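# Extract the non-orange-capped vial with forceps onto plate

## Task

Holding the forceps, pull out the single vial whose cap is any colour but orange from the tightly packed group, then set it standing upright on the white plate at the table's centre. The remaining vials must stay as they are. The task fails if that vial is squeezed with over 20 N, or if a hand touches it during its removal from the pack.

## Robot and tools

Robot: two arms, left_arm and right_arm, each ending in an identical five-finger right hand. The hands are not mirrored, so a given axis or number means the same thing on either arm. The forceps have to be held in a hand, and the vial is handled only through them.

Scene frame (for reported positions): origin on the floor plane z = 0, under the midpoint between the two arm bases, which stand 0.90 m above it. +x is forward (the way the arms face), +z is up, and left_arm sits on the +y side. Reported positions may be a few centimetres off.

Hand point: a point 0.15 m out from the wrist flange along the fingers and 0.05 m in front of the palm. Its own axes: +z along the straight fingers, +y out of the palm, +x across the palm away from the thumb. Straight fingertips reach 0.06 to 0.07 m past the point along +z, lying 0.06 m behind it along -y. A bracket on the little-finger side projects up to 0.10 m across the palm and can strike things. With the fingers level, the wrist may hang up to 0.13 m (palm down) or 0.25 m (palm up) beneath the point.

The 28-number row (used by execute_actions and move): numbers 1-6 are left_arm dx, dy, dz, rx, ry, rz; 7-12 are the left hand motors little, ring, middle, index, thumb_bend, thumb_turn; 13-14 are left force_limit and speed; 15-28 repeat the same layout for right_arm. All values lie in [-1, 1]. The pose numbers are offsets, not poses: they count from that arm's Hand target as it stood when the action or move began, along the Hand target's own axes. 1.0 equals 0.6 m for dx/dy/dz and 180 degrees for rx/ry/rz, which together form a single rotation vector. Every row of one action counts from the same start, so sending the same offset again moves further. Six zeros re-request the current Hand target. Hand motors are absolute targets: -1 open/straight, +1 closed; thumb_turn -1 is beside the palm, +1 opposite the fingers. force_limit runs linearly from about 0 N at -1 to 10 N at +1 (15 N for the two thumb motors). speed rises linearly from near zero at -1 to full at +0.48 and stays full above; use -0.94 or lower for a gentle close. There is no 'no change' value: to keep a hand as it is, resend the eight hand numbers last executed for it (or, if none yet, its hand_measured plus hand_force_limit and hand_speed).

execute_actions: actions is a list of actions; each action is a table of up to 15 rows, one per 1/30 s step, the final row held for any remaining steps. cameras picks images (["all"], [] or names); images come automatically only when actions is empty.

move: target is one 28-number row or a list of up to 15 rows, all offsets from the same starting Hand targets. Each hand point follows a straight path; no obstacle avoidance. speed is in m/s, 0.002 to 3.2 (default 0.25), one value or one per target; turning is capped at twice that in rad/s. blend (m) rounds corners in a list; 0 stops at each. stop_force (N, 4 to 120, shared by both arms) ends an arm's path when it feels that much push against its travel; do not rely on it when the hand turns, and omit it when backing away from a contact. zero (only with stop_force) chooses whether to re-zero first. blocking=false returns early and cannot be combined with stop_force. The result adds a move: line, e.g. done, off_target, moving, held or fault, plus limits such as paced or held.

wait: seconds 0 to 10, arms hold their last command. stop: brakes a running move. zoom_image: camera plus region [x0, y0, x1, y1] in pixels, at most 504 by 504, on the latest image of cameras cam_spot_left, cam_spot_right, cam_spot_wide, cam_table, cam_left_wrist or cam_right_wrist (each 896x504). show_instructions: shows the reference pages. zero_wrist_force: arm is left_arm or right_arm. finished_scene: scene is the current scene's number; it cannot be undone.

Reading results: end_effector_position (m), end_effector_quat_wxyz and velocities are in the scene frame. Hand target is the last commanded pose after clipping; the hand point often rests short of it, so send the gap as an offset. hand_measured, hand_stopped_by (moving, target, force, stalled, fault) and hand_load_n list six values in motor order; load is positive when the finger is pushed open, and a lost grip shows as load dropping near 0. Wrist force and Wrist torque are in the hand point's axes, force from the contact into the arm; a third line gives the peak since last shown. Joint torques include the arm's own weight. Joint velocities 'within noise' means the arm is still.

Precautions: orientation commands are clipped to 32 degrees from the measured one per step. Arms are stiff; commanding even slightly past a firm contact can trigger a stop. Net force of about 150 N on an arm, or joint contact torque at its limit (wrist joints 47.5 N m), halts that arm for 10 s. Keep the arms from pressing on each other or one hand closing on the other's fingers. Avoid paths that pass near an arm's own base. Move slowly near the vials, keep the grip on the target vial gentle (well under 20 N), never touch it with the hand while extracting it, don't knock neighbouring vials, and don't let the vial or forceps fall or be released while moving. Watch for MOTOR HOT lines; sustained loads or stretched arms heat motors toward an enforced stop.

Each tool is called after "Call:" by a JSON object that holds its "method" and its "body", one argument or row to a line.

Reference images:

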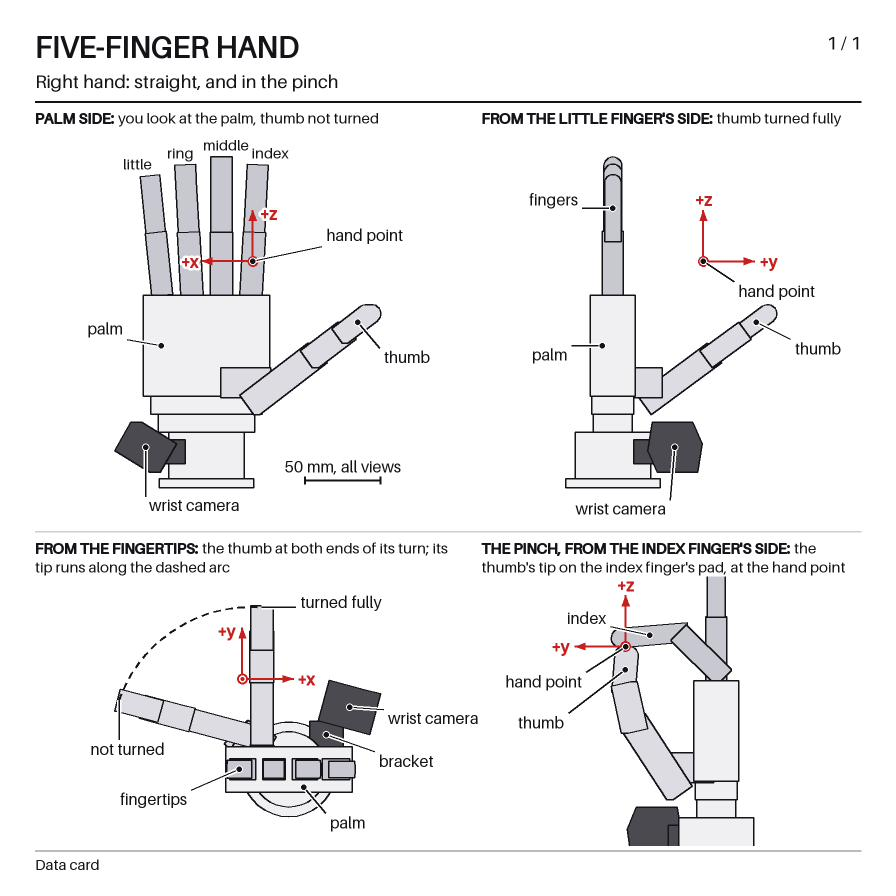

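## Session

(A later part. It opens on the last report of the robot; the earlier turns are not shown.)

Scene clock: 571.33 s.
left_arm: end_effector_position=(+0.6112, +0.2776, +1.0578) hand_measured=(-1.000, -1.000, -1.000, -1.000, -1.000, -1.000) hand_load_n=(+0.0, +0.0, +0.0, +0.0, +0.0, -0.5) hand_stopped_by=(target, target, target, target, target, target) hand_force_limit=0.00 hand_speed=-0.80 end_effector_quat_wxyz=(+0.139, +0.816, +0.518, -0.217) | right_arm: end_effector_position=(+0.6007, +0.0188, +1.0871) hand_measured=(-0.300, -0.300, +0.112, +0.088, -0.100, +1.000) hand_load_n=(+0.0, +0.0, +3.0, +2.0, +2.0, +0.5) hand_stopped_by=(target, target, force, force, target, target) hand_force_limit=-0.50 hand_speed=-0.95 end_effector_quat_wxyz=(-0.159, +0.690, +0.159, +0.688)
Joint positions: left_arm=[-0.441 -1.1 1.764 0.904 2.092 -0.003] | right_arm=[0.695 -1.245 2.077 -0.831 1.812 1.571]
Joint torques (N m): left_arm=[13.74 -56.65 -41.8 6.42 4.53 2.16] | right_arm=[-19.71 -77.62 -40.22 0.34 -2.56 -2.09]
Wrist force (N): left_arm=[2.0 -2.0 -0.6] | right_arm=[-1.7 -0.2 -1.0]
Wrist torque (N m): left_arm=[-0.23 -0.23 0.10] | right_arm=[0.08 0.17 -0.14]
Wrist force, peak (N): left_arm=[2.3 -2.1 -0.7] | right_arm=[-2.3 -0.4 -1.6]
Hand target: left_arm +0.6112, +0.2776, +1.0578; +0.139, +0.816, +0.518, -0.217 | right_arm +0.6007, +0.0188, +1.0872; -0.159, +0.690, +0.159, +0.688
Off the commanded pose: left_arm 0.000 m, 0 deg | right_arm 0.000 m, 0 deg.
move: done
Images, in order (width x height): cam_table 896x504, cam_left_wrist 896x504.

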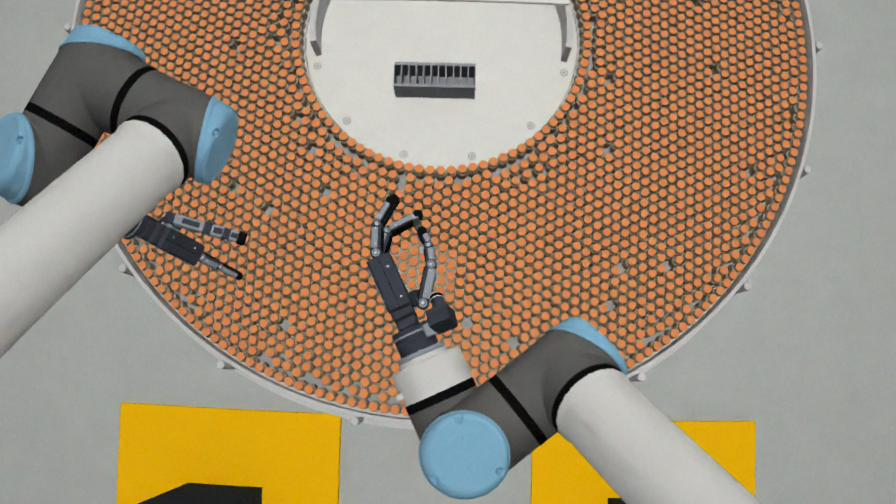

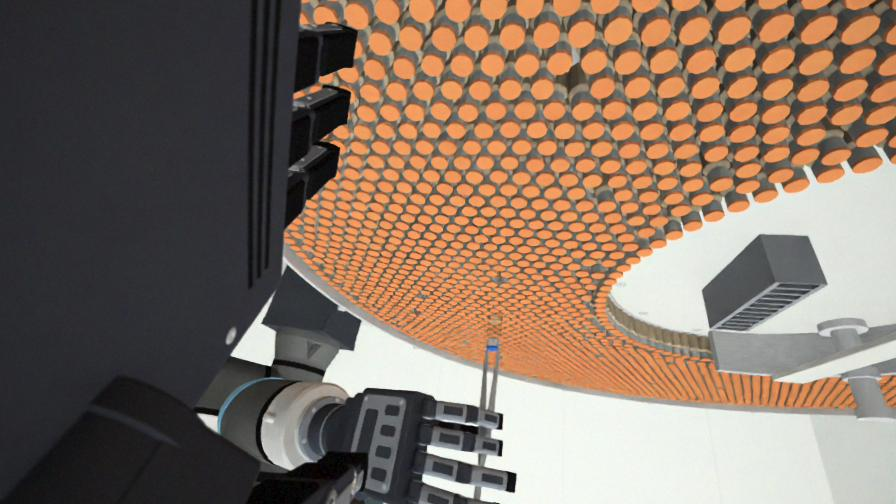

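Call:
{"method": "move", "body": {
  "target": [0,0,0,0,0,0,-1,-1,-1,-1,-1,-1,0,-0.8,0,0.37,0.2432,0,0,0,-0.3,-0.3,0.23,0.2,-0.1,1,-0.5,-0.95],
  "speed": 0.12,
  "cameras": ["cam_left_wrist", "cam_table", "cam_right_wrist"]
}}

Call:
{"method": "zoom_image", "body": {
  "camera": "cam_left_wrist",
  "region": [620, 270, 760, 410]
}}

Call:
{"method": "zoom_image", "body": {
  "camera": "cam_table",
  "region": [440, 50, 580, 190]
}}

Scene clock: 578.60 s.
left_arm: end_effector_position=(+0.6112, +0.2776, +1.0578) hand_measured=(-1.000, -1.000, -1.000, -1.000, -1.000, -1.000) hand_load_n=(+0.0, +0.0, +0.0, +0.0, +0.0, +0.0) hand_stopped_by=(target, target, target, target, target, target) hand_force_limit=0.00 hand_speed=-0.80 end_effector_quat_wxyz=(+0.139, +0.816, +0.518, -0.217) | right_arm: end_effector_position=(+0.8289, -0.1166, +1.0869) hand_measured=(-0.300, -0.300, +0.112, +0.088, -0.100, +1.000) hand_load_n=(+0.0, +0.0, +3.5, +2.0, +2.0, +0.5) hand_stopped_by=(target, target, force, force, target, target) hand_force_limit=-0.50 hand_speed=-0.95 end_effector_quat_wxyz=(-0.159, +0.690, +0.159, +0.688)
Joint positions: left_arm=[-0.441 -1.1 1.764 0.904 2.092 -0.003] | right_arm=[0.321 -1.157 1.942 -0.782 1.438 1.571]
Joint torques (N m): left_arm=[15 -57.55 -41.89 6.43 4.63 2.08] | right_arm=[-18.51 -47.86 -41.99 -0.48 -2.32 -3.56]
Wrist force (N): left_arm=[1.7 -1.9 -0.6] | right_arm=[-0.9 0.2 -0.8]
Wrist torque (N m): left_arm=[-0.21 -0.18 0.08] | right_arm=[0.17 0.02 0.05]
Wrist force, peak (N): left_arm=[2.1 -2.1 -0.6] | right_arm=[-2.5 -0.3 -1.2]
Hand target: left_arm +0.6112, +0.2776, +1.0578; +0.139, +0.816, +0.518, -0.217 | right_arm +0.8292, -0.1168, +1.0869; -0.159, +0.690, +0.159, +0.688
Off the commanded pose: left_arm 0.000 m, 0 deg | right_arm 0.000 m, 0 deg.
move: done
Images, in order (width x height): cam_table 896x504, cam_left_wrist 896x504, cam_right_wrist 896x504.

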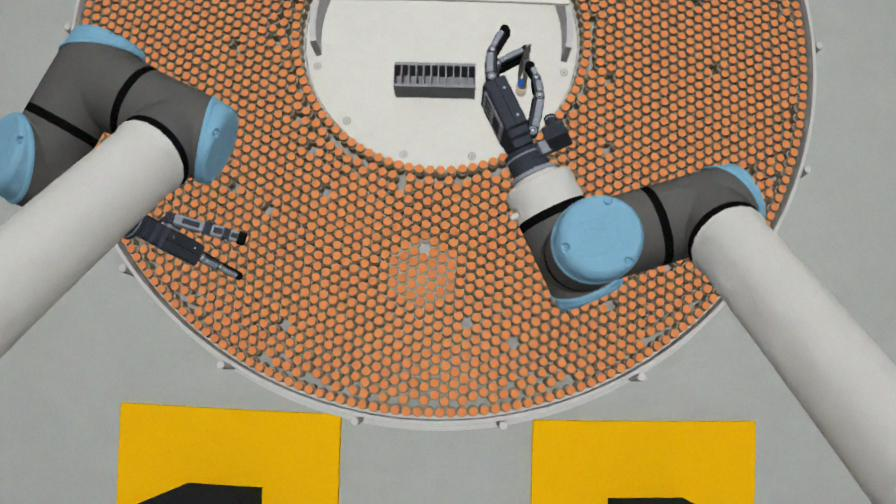

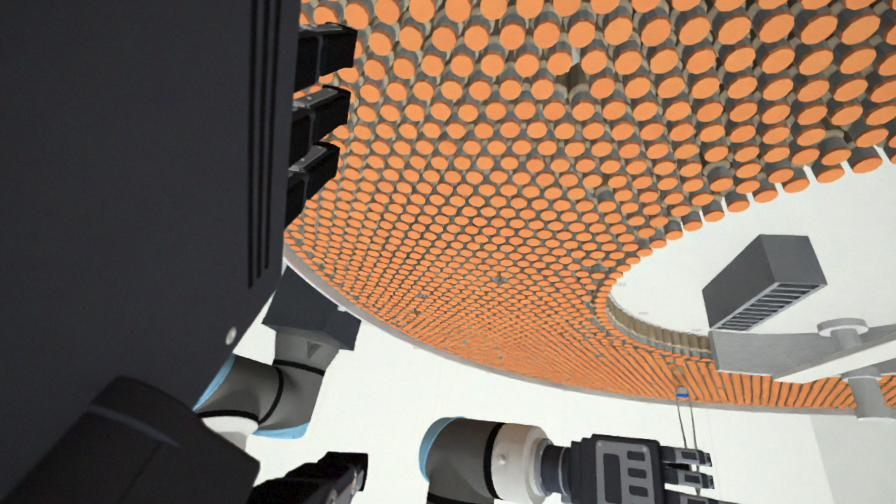

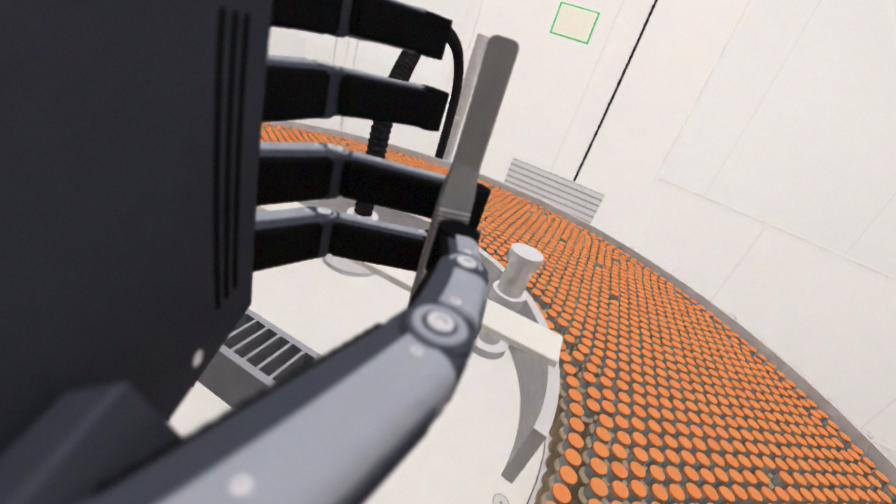

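Scaled by 3.600 from the camera's 896x504 image, which has a finer 1280x720 frame.

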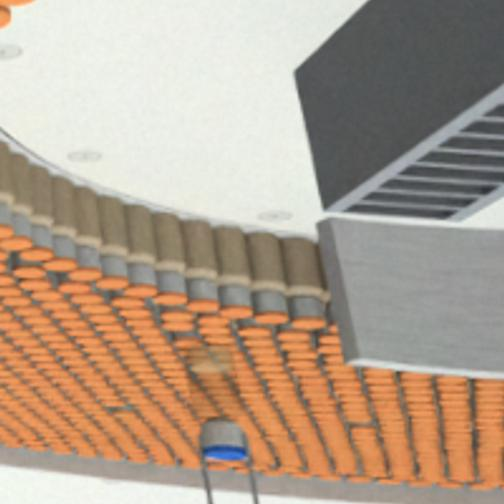

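Scaled by 3.600 from the camera's 896x504 image, which has a finer 1280x720 frame.

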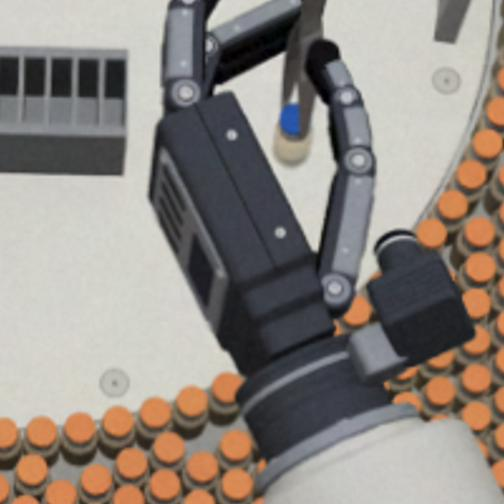

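Call:
{"method": "move", "body": {
  "target": [0,0,0,0,0,0,-1,-1,-1,-1,-1,-1,0,-0.8,-0.13,0,0,0,0,0,-0.3,-0.3,0.23,0.2,-0.1,1,-0.5,-0.95],
  "speed": 0.06,
  "cameras": ["cam_left_wrist", "cam_table"]
}}

Call:
{"method": "zoom_image", "body": {
  "camera": "cam_left_wrist",
  "region": [620, 270, 760, 410]
}}

Scene clock: 586.87 s.
left_arm: end_effector_position=(+0.6112, +0.2776, +1.0578) hand_measured=(-1.000, -1.000, -1.000, -1.000, -1.000, -1.000) hand_load_n=(+0.0, +0.0, +0.0, +0.0, +0.0, +0.0) hand_stopped_by=(target, target, target, target, target, target) hand_force_limit=0.00 hand_speed=-0.80 end_effector_quat_wxyz=(+0.139, +0.816, +0.518, -0.217) | right_arm: end_effector_position=(+0.8290, -0.1168, +1.0091) hand_measured=(-0.300, -0.300, +0.112, +0.088, -0.100, +1.000) hand_load_n=(+0.0, +0.0, +3.0, +2.0, +2.0, +0.5) hand_stopped_by=(target, target, force, force, target, target) hand_force_limit=-0.50 hand_speed=-0.95 end_effector_quat_wxyz=(-0.159, +0.690, +0.159, +0.688)
Joint positions: left_arm=[-0.441 -1.1 1.764 0.904 2.092 -0.003] | right_arm=[0.32 -1.054 1.97 -0.914 1.437 1.571]
Joint torques (N m): left_arm=[14.48 -57.95 -41.72 6.45 4.69 2.25] | right_arm=[-19.19 -52.26 -17.96 -5.33 -2.6 -3.12]
Wrist force (N): left_arm=[1.8 -1.8 -0.6] | right_arm=[-1.5 0.0 -1.5]
Wrist torque (N m): left_arm=[-0.19 -0.19 0.09] | right_arm=[0.15 0.18 -0.03]
Wrist force, peak (N): left_arm=[2.0 -2.3 -0.8] | right_arm=[-2.3 0.1 -1.4]
Hand target: left_arm +0.6112, +0.2776, +1.0578; +0.139, +0.816, +0.518, -0.217 | right_arm +0.8290, -0.1168, +1.0089; -0.159, +0.690, +0.159, +0.688
Off the commanded pose: left_arm 0.000 m, 0 deg | right_arm 0.000 m, 0 deg.
move: done
Images, in order (width x height): cam_table 896x504, cam_left_wrist 896x504.

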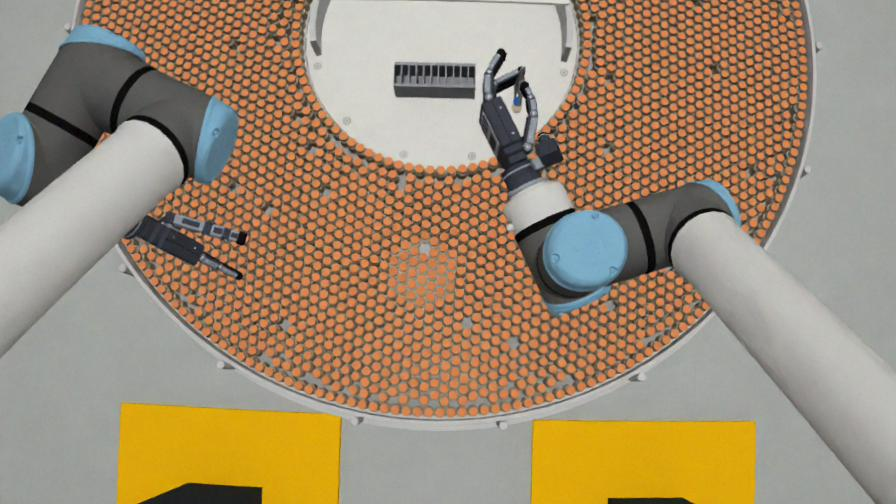

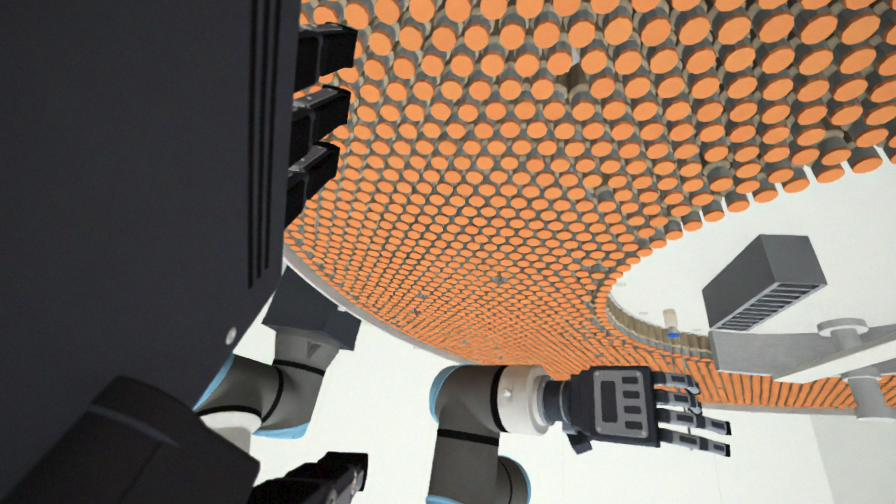

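Scaled by 3.600 from the camera's 896x504 image, which has a finer 1280x720 frame.

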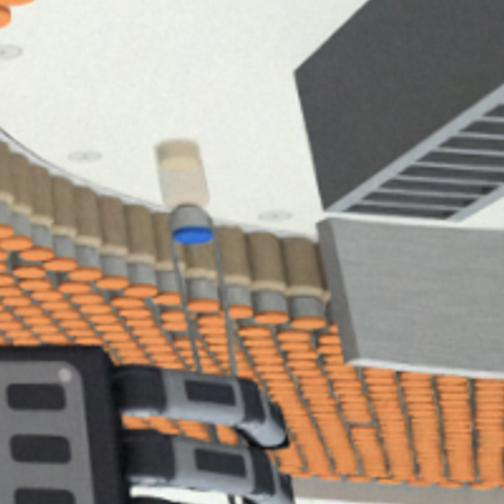

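Lowering the vial slowly onto the plate with contact sensing.

Call:
{"method": "move", "body": {
  "target": [0,0,0,0,0,0,-1,-1,-1,-1,-1,-1,0,-0.8,-0.0233,0,0,0,0,0,-0.3,-0.3,0.23,0.2,-0.1,1,-0.5,-0.95],
  "speed": 0.005,
  "stop_force": 4,
  "cameras": ["cam_left_wrist"]
}}

Call:
{"method": "zoom_image", "body": {
  "camera": "cam_left_wrist",
  "region": [630, 280, 730, 380]
}}

Scene clock: 596.07 s.
left_arm: end_effector_position=(+0.6112, +0.2776, +1.0578) hand_measured=(-1.000, -1.000, -1.000, -1.000, -1.000, -1.000) hand_load_n=(-0.5, +0.0, +0.0, +0.0, +0.0, +0.0) hand_stopped_by=(target, target, target, target, target, target) hand_force_limit=0.00 hand_speed=-0.80 end_effector_quat_wxyz=(+0.139, +0.816, +0.518, -0.217) | right_arm: end_effector_position=(+0.8290, -0.1168, +0.9993) hand_measured=(-0.300, -0.300, +0.112, +0.088, -0.100, +1.000) hand_load_n=(+0.0, +0.0, +4.5, +3.0, +3.0, -1.5) hand_stopped_by=(target, target, force, force, target, target) hand_force_limit=-0.50 hand_speed=-0.95 end_effector_quat_wxyz=(-0.159, +0.690, +0.159, +0.688)
Joint positions: left_arm=[-0.441 -1.1 1.764 0.904 2.092 -0.003] | right_arm=[0.32 -1.041 1.972 -0.93 1.437 1.571]
Joint torques (N m): left_arm=[14.59 -56.81 -41.37 6.68 4.7 2.1] | right_arm=[6.29 -85.28 -26.35 1.23 0.84 2.21]
Wrist force (N): left_arm=[2.0 -1.7 -0.4] | right_arm=[2.1 -0.7 -1.3]
Wrist torque (N m): left_arm=[-0.18 -0.23 0.12] | right_arm=[0.03 0.22 -0.08]
Wrist force, peak (N): left_arm=[2.1 -2.2 -0.9] | right_arm=[4.9 -0.4 -1.2]
Hand target: left_arm +0.6112, +0.2776, +1.0578; +0.139, +0.816, +0.518, -0.217 | right_arm +0.8290, -0.1168, +0.9993; -0.159, +0.690, +0.159, +0.688 (not the last commanded pose)
Off the commanded pose: left_arm 0.000 m, 0 deg | right_arm 0.004 m, 0 deg.
move: contact (right_arm)
Images, in order (width x height): cam_left_wrist 896x504.

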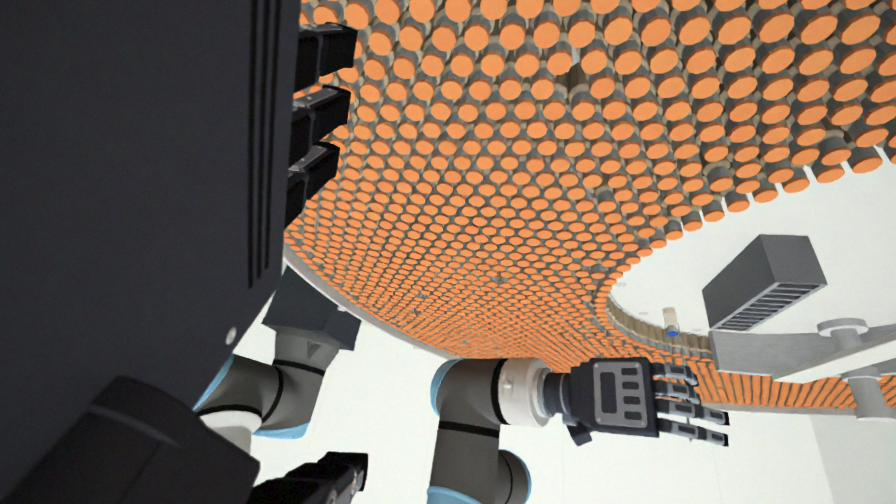

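Scaled by 5.040 from the camera's 896x504 image, which has a finer 1280x720 frame.

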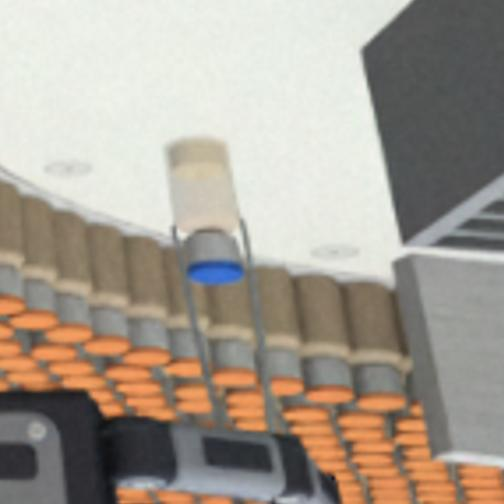

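Call:
{"method": "move", "body": {
  "target": [0,0,0,0,0,0,-1,-1,-1,-1,-1,-1,0,-0.8,0.0012,0,0,0,0,0,-0.3,-0.3,0.23,0.2,-0.1,1,-0.5,-0.95],
  "speed": 0.005
}}

Scene clock: 605.27 s.
left_arm: end_effector_position=(+0.6112, +0.2776, +1.0578) hand_measured=(-1.000, -1.000, -1.000, -1.000, -1.000, -1.000) hand_load_n=(+0.0, +0.0, +0.0, +0.0, +0.0, +0.0) hand_stopped_by=(target, target, target, target, target, target) hand_force_limit=0.00 hand_speed=-0.80 end_effector_quat_wxyz=(+0.139, +0.816, +0.518, -0.217) | right_arm: end_effector_position=(+0.8290, -0.1168, +0.9999) hand_measured=(-0.300, -0.300, +0.112, +0.088, -0.100, +1.000) hand_load_n=(+0.0, +0.0, +4.0, +3.0, +2.5, -0.5) hand_stopped_by=(target, target, force, force, target, target) hand_force_limit=-0.50 hand_speed=-0.95 end_effector_quat_wxyz=(-0.159, +0.690, +0.159, +0.688)
Joint positions: left_arm=[-0.441 -1.1 1.764 0.904 2.092 -0.003] | right_arm=[0.32 -1.041 1.972 -0.929 1.437 1.571]
Joint torques (N m): left_arm=[15.1 -57.45 -41.49 6.34 4.52 2.08] | right_arm=[5.68 -87.86 -36.31 -0.04 0.89 1.84]
Wrist force (N): left_arm=[1.9 -1.8 -0.7] | right_arm=[-1.1 -0.5 -0.9]
Wrist torque (N m): left_arm=[-0.19 -0.21 0.10] | right_arm=[0.03 0.19 -0.07]
Wrist force, peak (N): left_arm=[2.0 -2.2 -0.7] | right_arm=[3.1 -0.3 -1.7]
Hand target: left_arm +0.6112, +0.2776, +1.0578; +0.139, +0.816, +0.518, -0.217 | right_arm +0.8290, -0.1168, +1.0000; -0.159, +0.690, +0.159, +0.688
Off the commanded pose: left_arm 0.000 m, 0 deg | right_arm 0.000 m, 0 deg.
move: done

Call:
{"method": "move", "body": {
  "target": [0,0,0,0,0,0,-1,-1,-1,-1,-1,-1,0,-0.8,0.0005,0,-0.0012,0,0,0,-0.3,-0.3,0.09,0.056,-0.1,1,-0.5,-0.93],
  "speed": 0.01,
  "cameras": ["cam_left_wrist"]
}}

Call:
{"method": "zoom_image", "body": {
  "camera": "cam_left_wrist",
  "region": [630, 280, 730, 380]
}}

Scene clock: 614.07 s.
left_arm: end_effector_position=(+0.6112, +0.2776, +1.0578) hand_measured=(-1.000, -1.000, -1.000, -1.000, -1.000, -1.000) hand_load_n=(+0.0, +0.0, -0.5, +0.0, +0.0, -0.5) hand_stopped_by=(target, target, target, target, target, target) hand_force_limit=0.00 hand_speed=-0.80 end_effector_quat_wxyz=(+0.139, +0.816, +0.518, -0.217) | right_arm: end_effector_position=(+0.8284, -0.1170, +1.0003) hand_measured=(-0.300, -0.300, +0.090, +0.056, -0.100, +1.000) hand_load_n=(+0.0, +0.0, +0.5, +0.0, +0.5, +0.5) hand_stopped_by=(target, target, target, target, target, target) hand_force_limit=-0.50 hand_speed=-0.93 end_effector_quat_wxyz=(-0.159, +0.690, +0.159, +0.688)
Joint positions: left_arm=[-0.441 -1.1 1.764 0.904 2.092 -0.003] | right_arm=[0.32 -1.043 1.974 -0.929 1.437 1.571]
Joint torques (N m): left_arm=[14.26 -57.23 -41.97 6.61 4.58 1.95] | right_arm=[-20.75 -86.95 -17.43 -4.82 -2.99 2.32]
Wrist force (N): left_arm=[2.0 -2.0 -0.6] | right_arm=[-1.5 -0.1 -1.3]
Wrist torque (N m): left_arm=[-0.23 -0.22 0.10] | right_arm=[0.11 0.16 -0.05]
Wrist force, peak (N): left_arm=[1.9 -2.3 -0.8] | right_arm=[-1.7 -0.4 -1.7]
Hand target: left_arm +0.6112, +0.2776, +1.0578; +0.139, +0.816, +0.518, -0.217 | right_arm +0.8284, -0.1171, +1.0003; -0.159, +0.690, +0.159, +0.688
Off the commanded pose: left_arm 0.000 m, 0 deg | right_arm 0.000 m, 0 deg.
move: done
Images, in order (width x height): cam_left_wrist 896x504.

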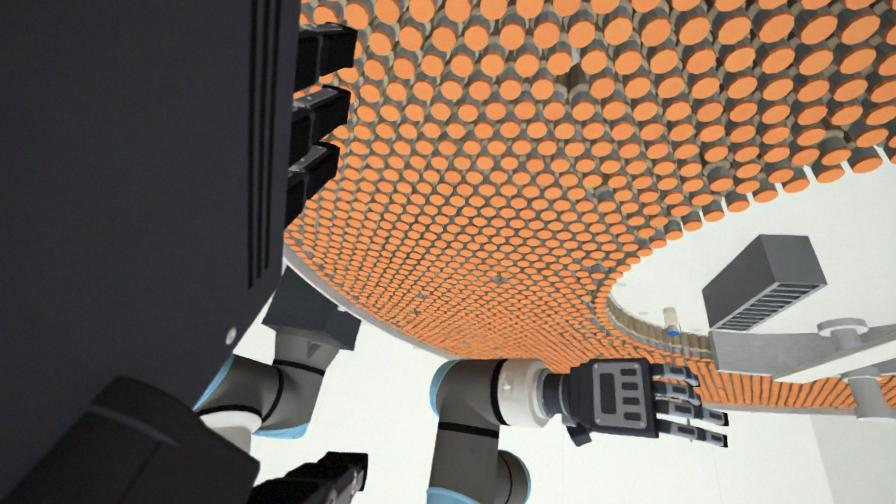

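Scaled by 5.040 from the camera's 896x504 image, which has a finer 1280x720 frame.

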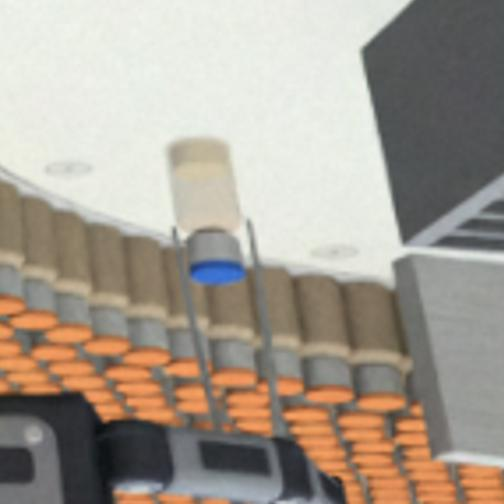

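Call:
{"method": "move", "body": {
  "target": [0,0,0,0,0,0,-1,-1,-1,-1,-1,-1,0,-0.8,0.083,0,0,0,0,0,-0.3,-0.3,0.09,0.056,-0.1,1,-0.5,-0.93],
  "speed": 0.03,
  "cameras": ["cam_left_wrist", "cam_table"]
}}

Call:
{"method": "zoom_image", "body": {
  "camera": "cam_left_wrist",
  "region": [630, 280, 730, 380]
}}

Scene clock: 621.87 s.
left_arm: end_effector_position=(+0.6112, +0.2776, +1.0578) hand_measured=(-1.000, -1.000, -1.000, -1.000, -1.000, -1.000) hand_load_n=(+0.0, +0.0, +0.0, +0.0, +0.0, +0.0) hand_stopped_by=(target, target, target, target, target, target) hand_force_limit=0.00 hand_speed=-0.80 end_effector_quat_wxyz=(+0.139, +0.816, +0.518, -0.217) | right_arm: end_effector_position=(+0.8285, -0.1171, +1.0499) hand_measured=(-0.300, -0.300, +0.090, +0.056, -0.100, +1.000) hand_load_n=(+0.5, +0.0, +0.5, +0.0, +0.0, +0.5) hand_stopped_by=(target, target, target, target, target, target) hand_force_limit=-0.50 hand_speed=-0.93 end_effector_quat_wxyz=(-0.159, +0.690, +0.159, +0.688)
Joint positions: left_arm=[-0.441 -1.1 1.764 0.904 2.092 -0.003] | right_arm=[0.32 -1.111 1.959 -0.846 1.437 1.571]
Joint torques (N m): left_arm=[13.94 -58 -41.51 6.29 4.58 1.85] | right_arm=[-13.93 -87.84 -40.88 -0.22 -1.45 2.3]
Wrist force (N): left_arm=[1.8 -2.0 -0.5] | right_arm=[-1.5 0.2 -1.2]
Wrist torque (N m): left_arm=[-0.22 -0.19 0.09] | right_arm=[0.19 0.16 -0.02]
Wrist force, peak (N): left_arm=[2.1 -2.3 -0.5] | right_arm=[-1.5 0.0 -2.1]
Hand target: left_arm +0.6112, +0.2776, +1.0578; +0.139, +0.816, +0.518, -0.217 | right_arm +0.8285, -0.1171, +1.0501; -0.159, +0.690, +0.159, +0.688
Off the commanded pose: left_arm 0.000 m, 0 deg | right_arm 0.000 m, 0 deg.
move: done
Images, in order (width x height): cam_table 896x504, cam_left_wrist 896x504.

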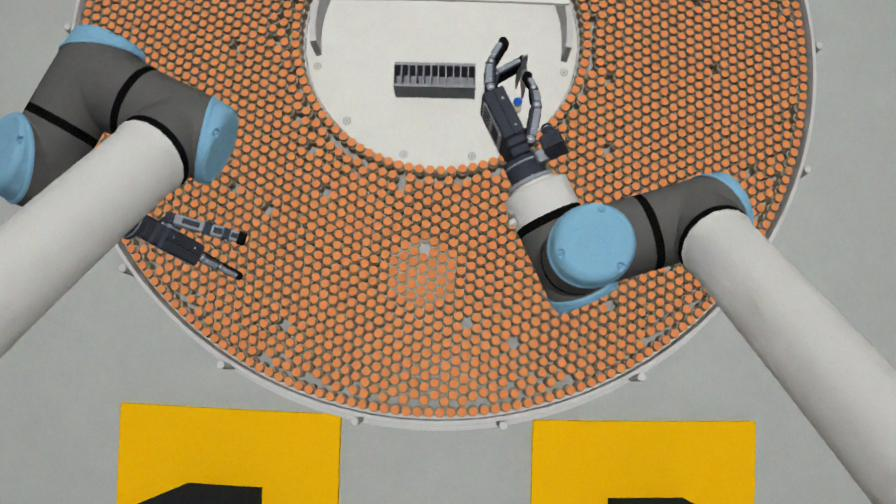

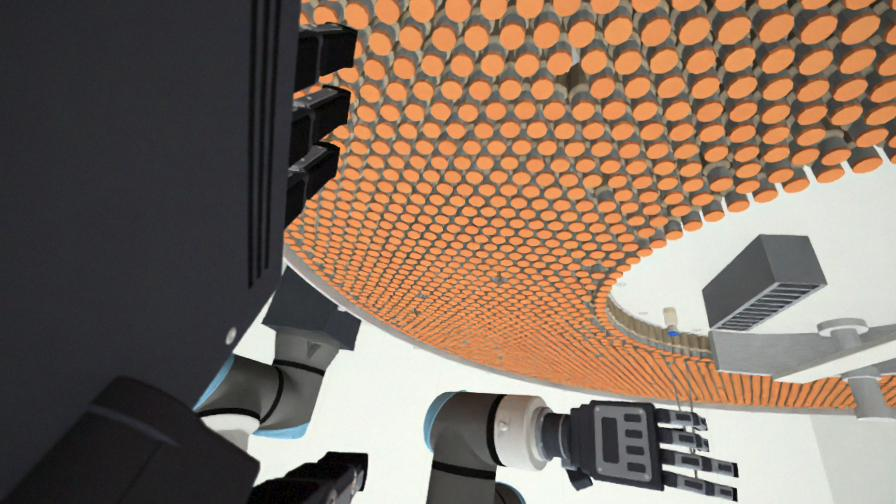

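Scaled by 5.040 from the camera's 896x504 image, which has a finer 1280x720 frame.

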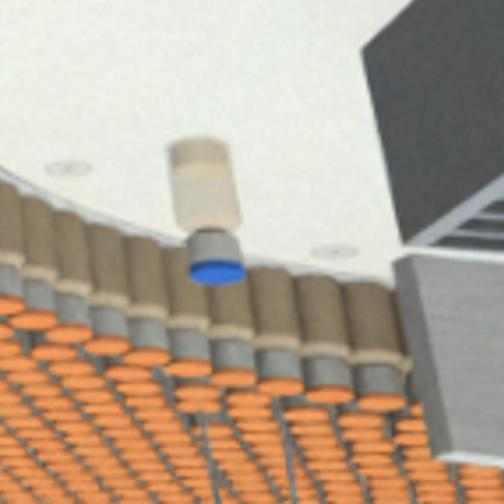

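Call:
{"method": "move", "body": {
  "target": [0,0,0,0,0,0,-1,-1,-1,-1,-1,-1,0,-0.8,0.05,0,-0.2,0,0,0,-0.3,-0.3,0.11,0.076,-0.1,1,-0.7,-0.93],
  "speed": 0.08,
  "cameras": ["cam_left_wrist", "cam_table"]
}}

Call:
{"method": "zoom_image", "body": {
  "camera": "cam_table",
  "region": [440, 50, 580, 190]
}}

Scene clock: 632.33 s.
left_arm: end_effector_position=(+0.6112, +0.2776, +1.0578) hand_measured=(-1.000, -1.000, -1.000, -1.000, -1.000, -1.000) hand_load_n=(+0.0, +0.0, +0.0, +0.0, +0.0, +0.0) hand_stopped_by=(target, target, target, target, target, target) hand_force_limit=0.00 hand_speed=-0.80 end_effector_quat_wxyz=(+0.139, +0.816, +0.518, -0.217) | right_arm: end_effector_position=(+0.7208, -0.1696, +1.0803) hand_measured=(-0.300, -0.300, +0.110, +0.076, -0.100, +1.000) hand_load_n=(+0.0, +0.0, +1.0, +0.5, +0.5, +1.0) hand_stopped_by=(target, target, target, target, target, target) hand_force_limit=-0.70 hand_speed=-0.93 end_effector_quat_wxyz=(-0.159, +0.690, +0.159, +0.688)
Joint positions: left_arm=[-0.441 -1.1 1.764 0.904 2.092 -0.003] | right_arm=[0.29 -1.303 2.183 -0.877 1.407 1.571]
Joint torques (N m): left_arm=[13.75 -56.73 -41.63 6.23 4.57 1.75] | right_arm=[-21.44 -68.5 -19.35 -4.88 -2.76 -2.52]
Wrist force (N): left_arm=[1.5 -2.0 -0.8] | right_arm=[-1.4 0.1 -1.2]
Wrist torque (N m): left_arm=[-0.21 -0.16 0.07] | right_arm=[0.13 0.16 -0.02]
Wrist force, peak (N): left_arm=[1.9 -2.3 -0.7] | right_arm=[-2.2 0.1 -2.0]
Hand target: left_arm +0.6112, +0.2776, +1.0578; +0.139, +0.816, +0.518, -0.217 | right_arm +0.7207, -0.1697, +1.0803; -0.159, +0.690, +0.159, +0.688
Off the commanded pose: left_arm 0.000 m, 0 deg | right_arm 0.000 m, 0 deg.
move: done
Images, in order (width x height): cam_table 896x504, cam_left_wrist 896x504.

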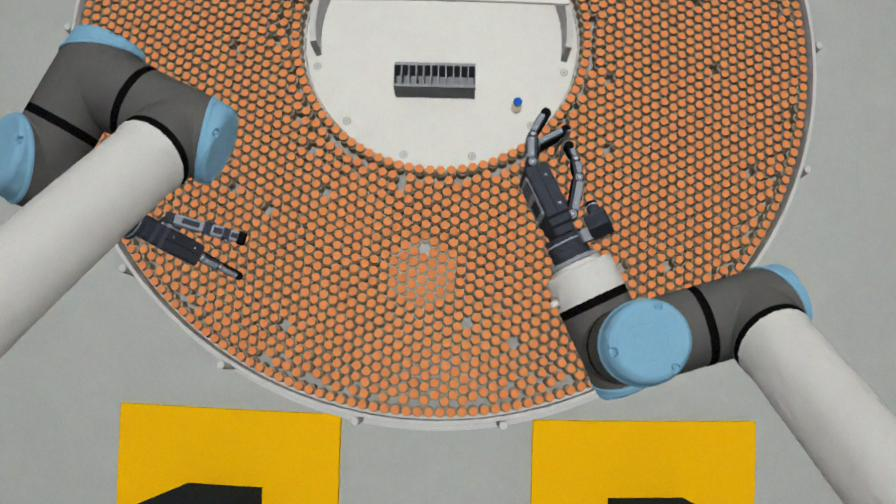

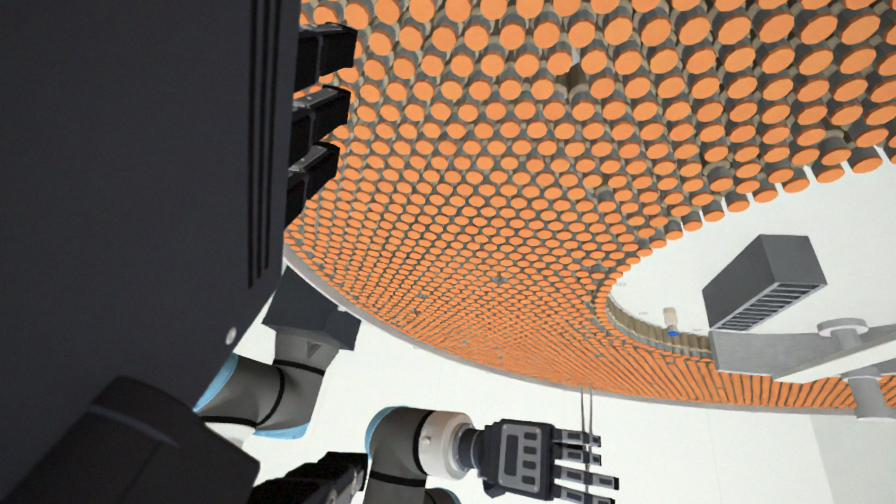

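Scaled by 3.600 from the camera's 896x504 image, which has a finer 1280x720 frame.

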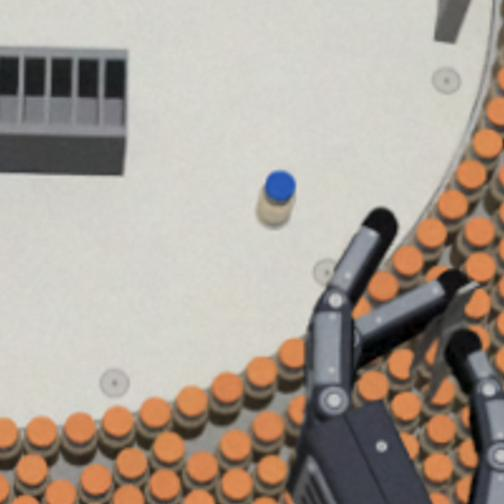

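The blue-capped vial stands upright on the plate, and I can see no sign that the other vials moved. I'm finishing the scene.

Call:
{"method": "finished_scene", "body": {
  "scene": 2
}}

The scene is finished: the task was done.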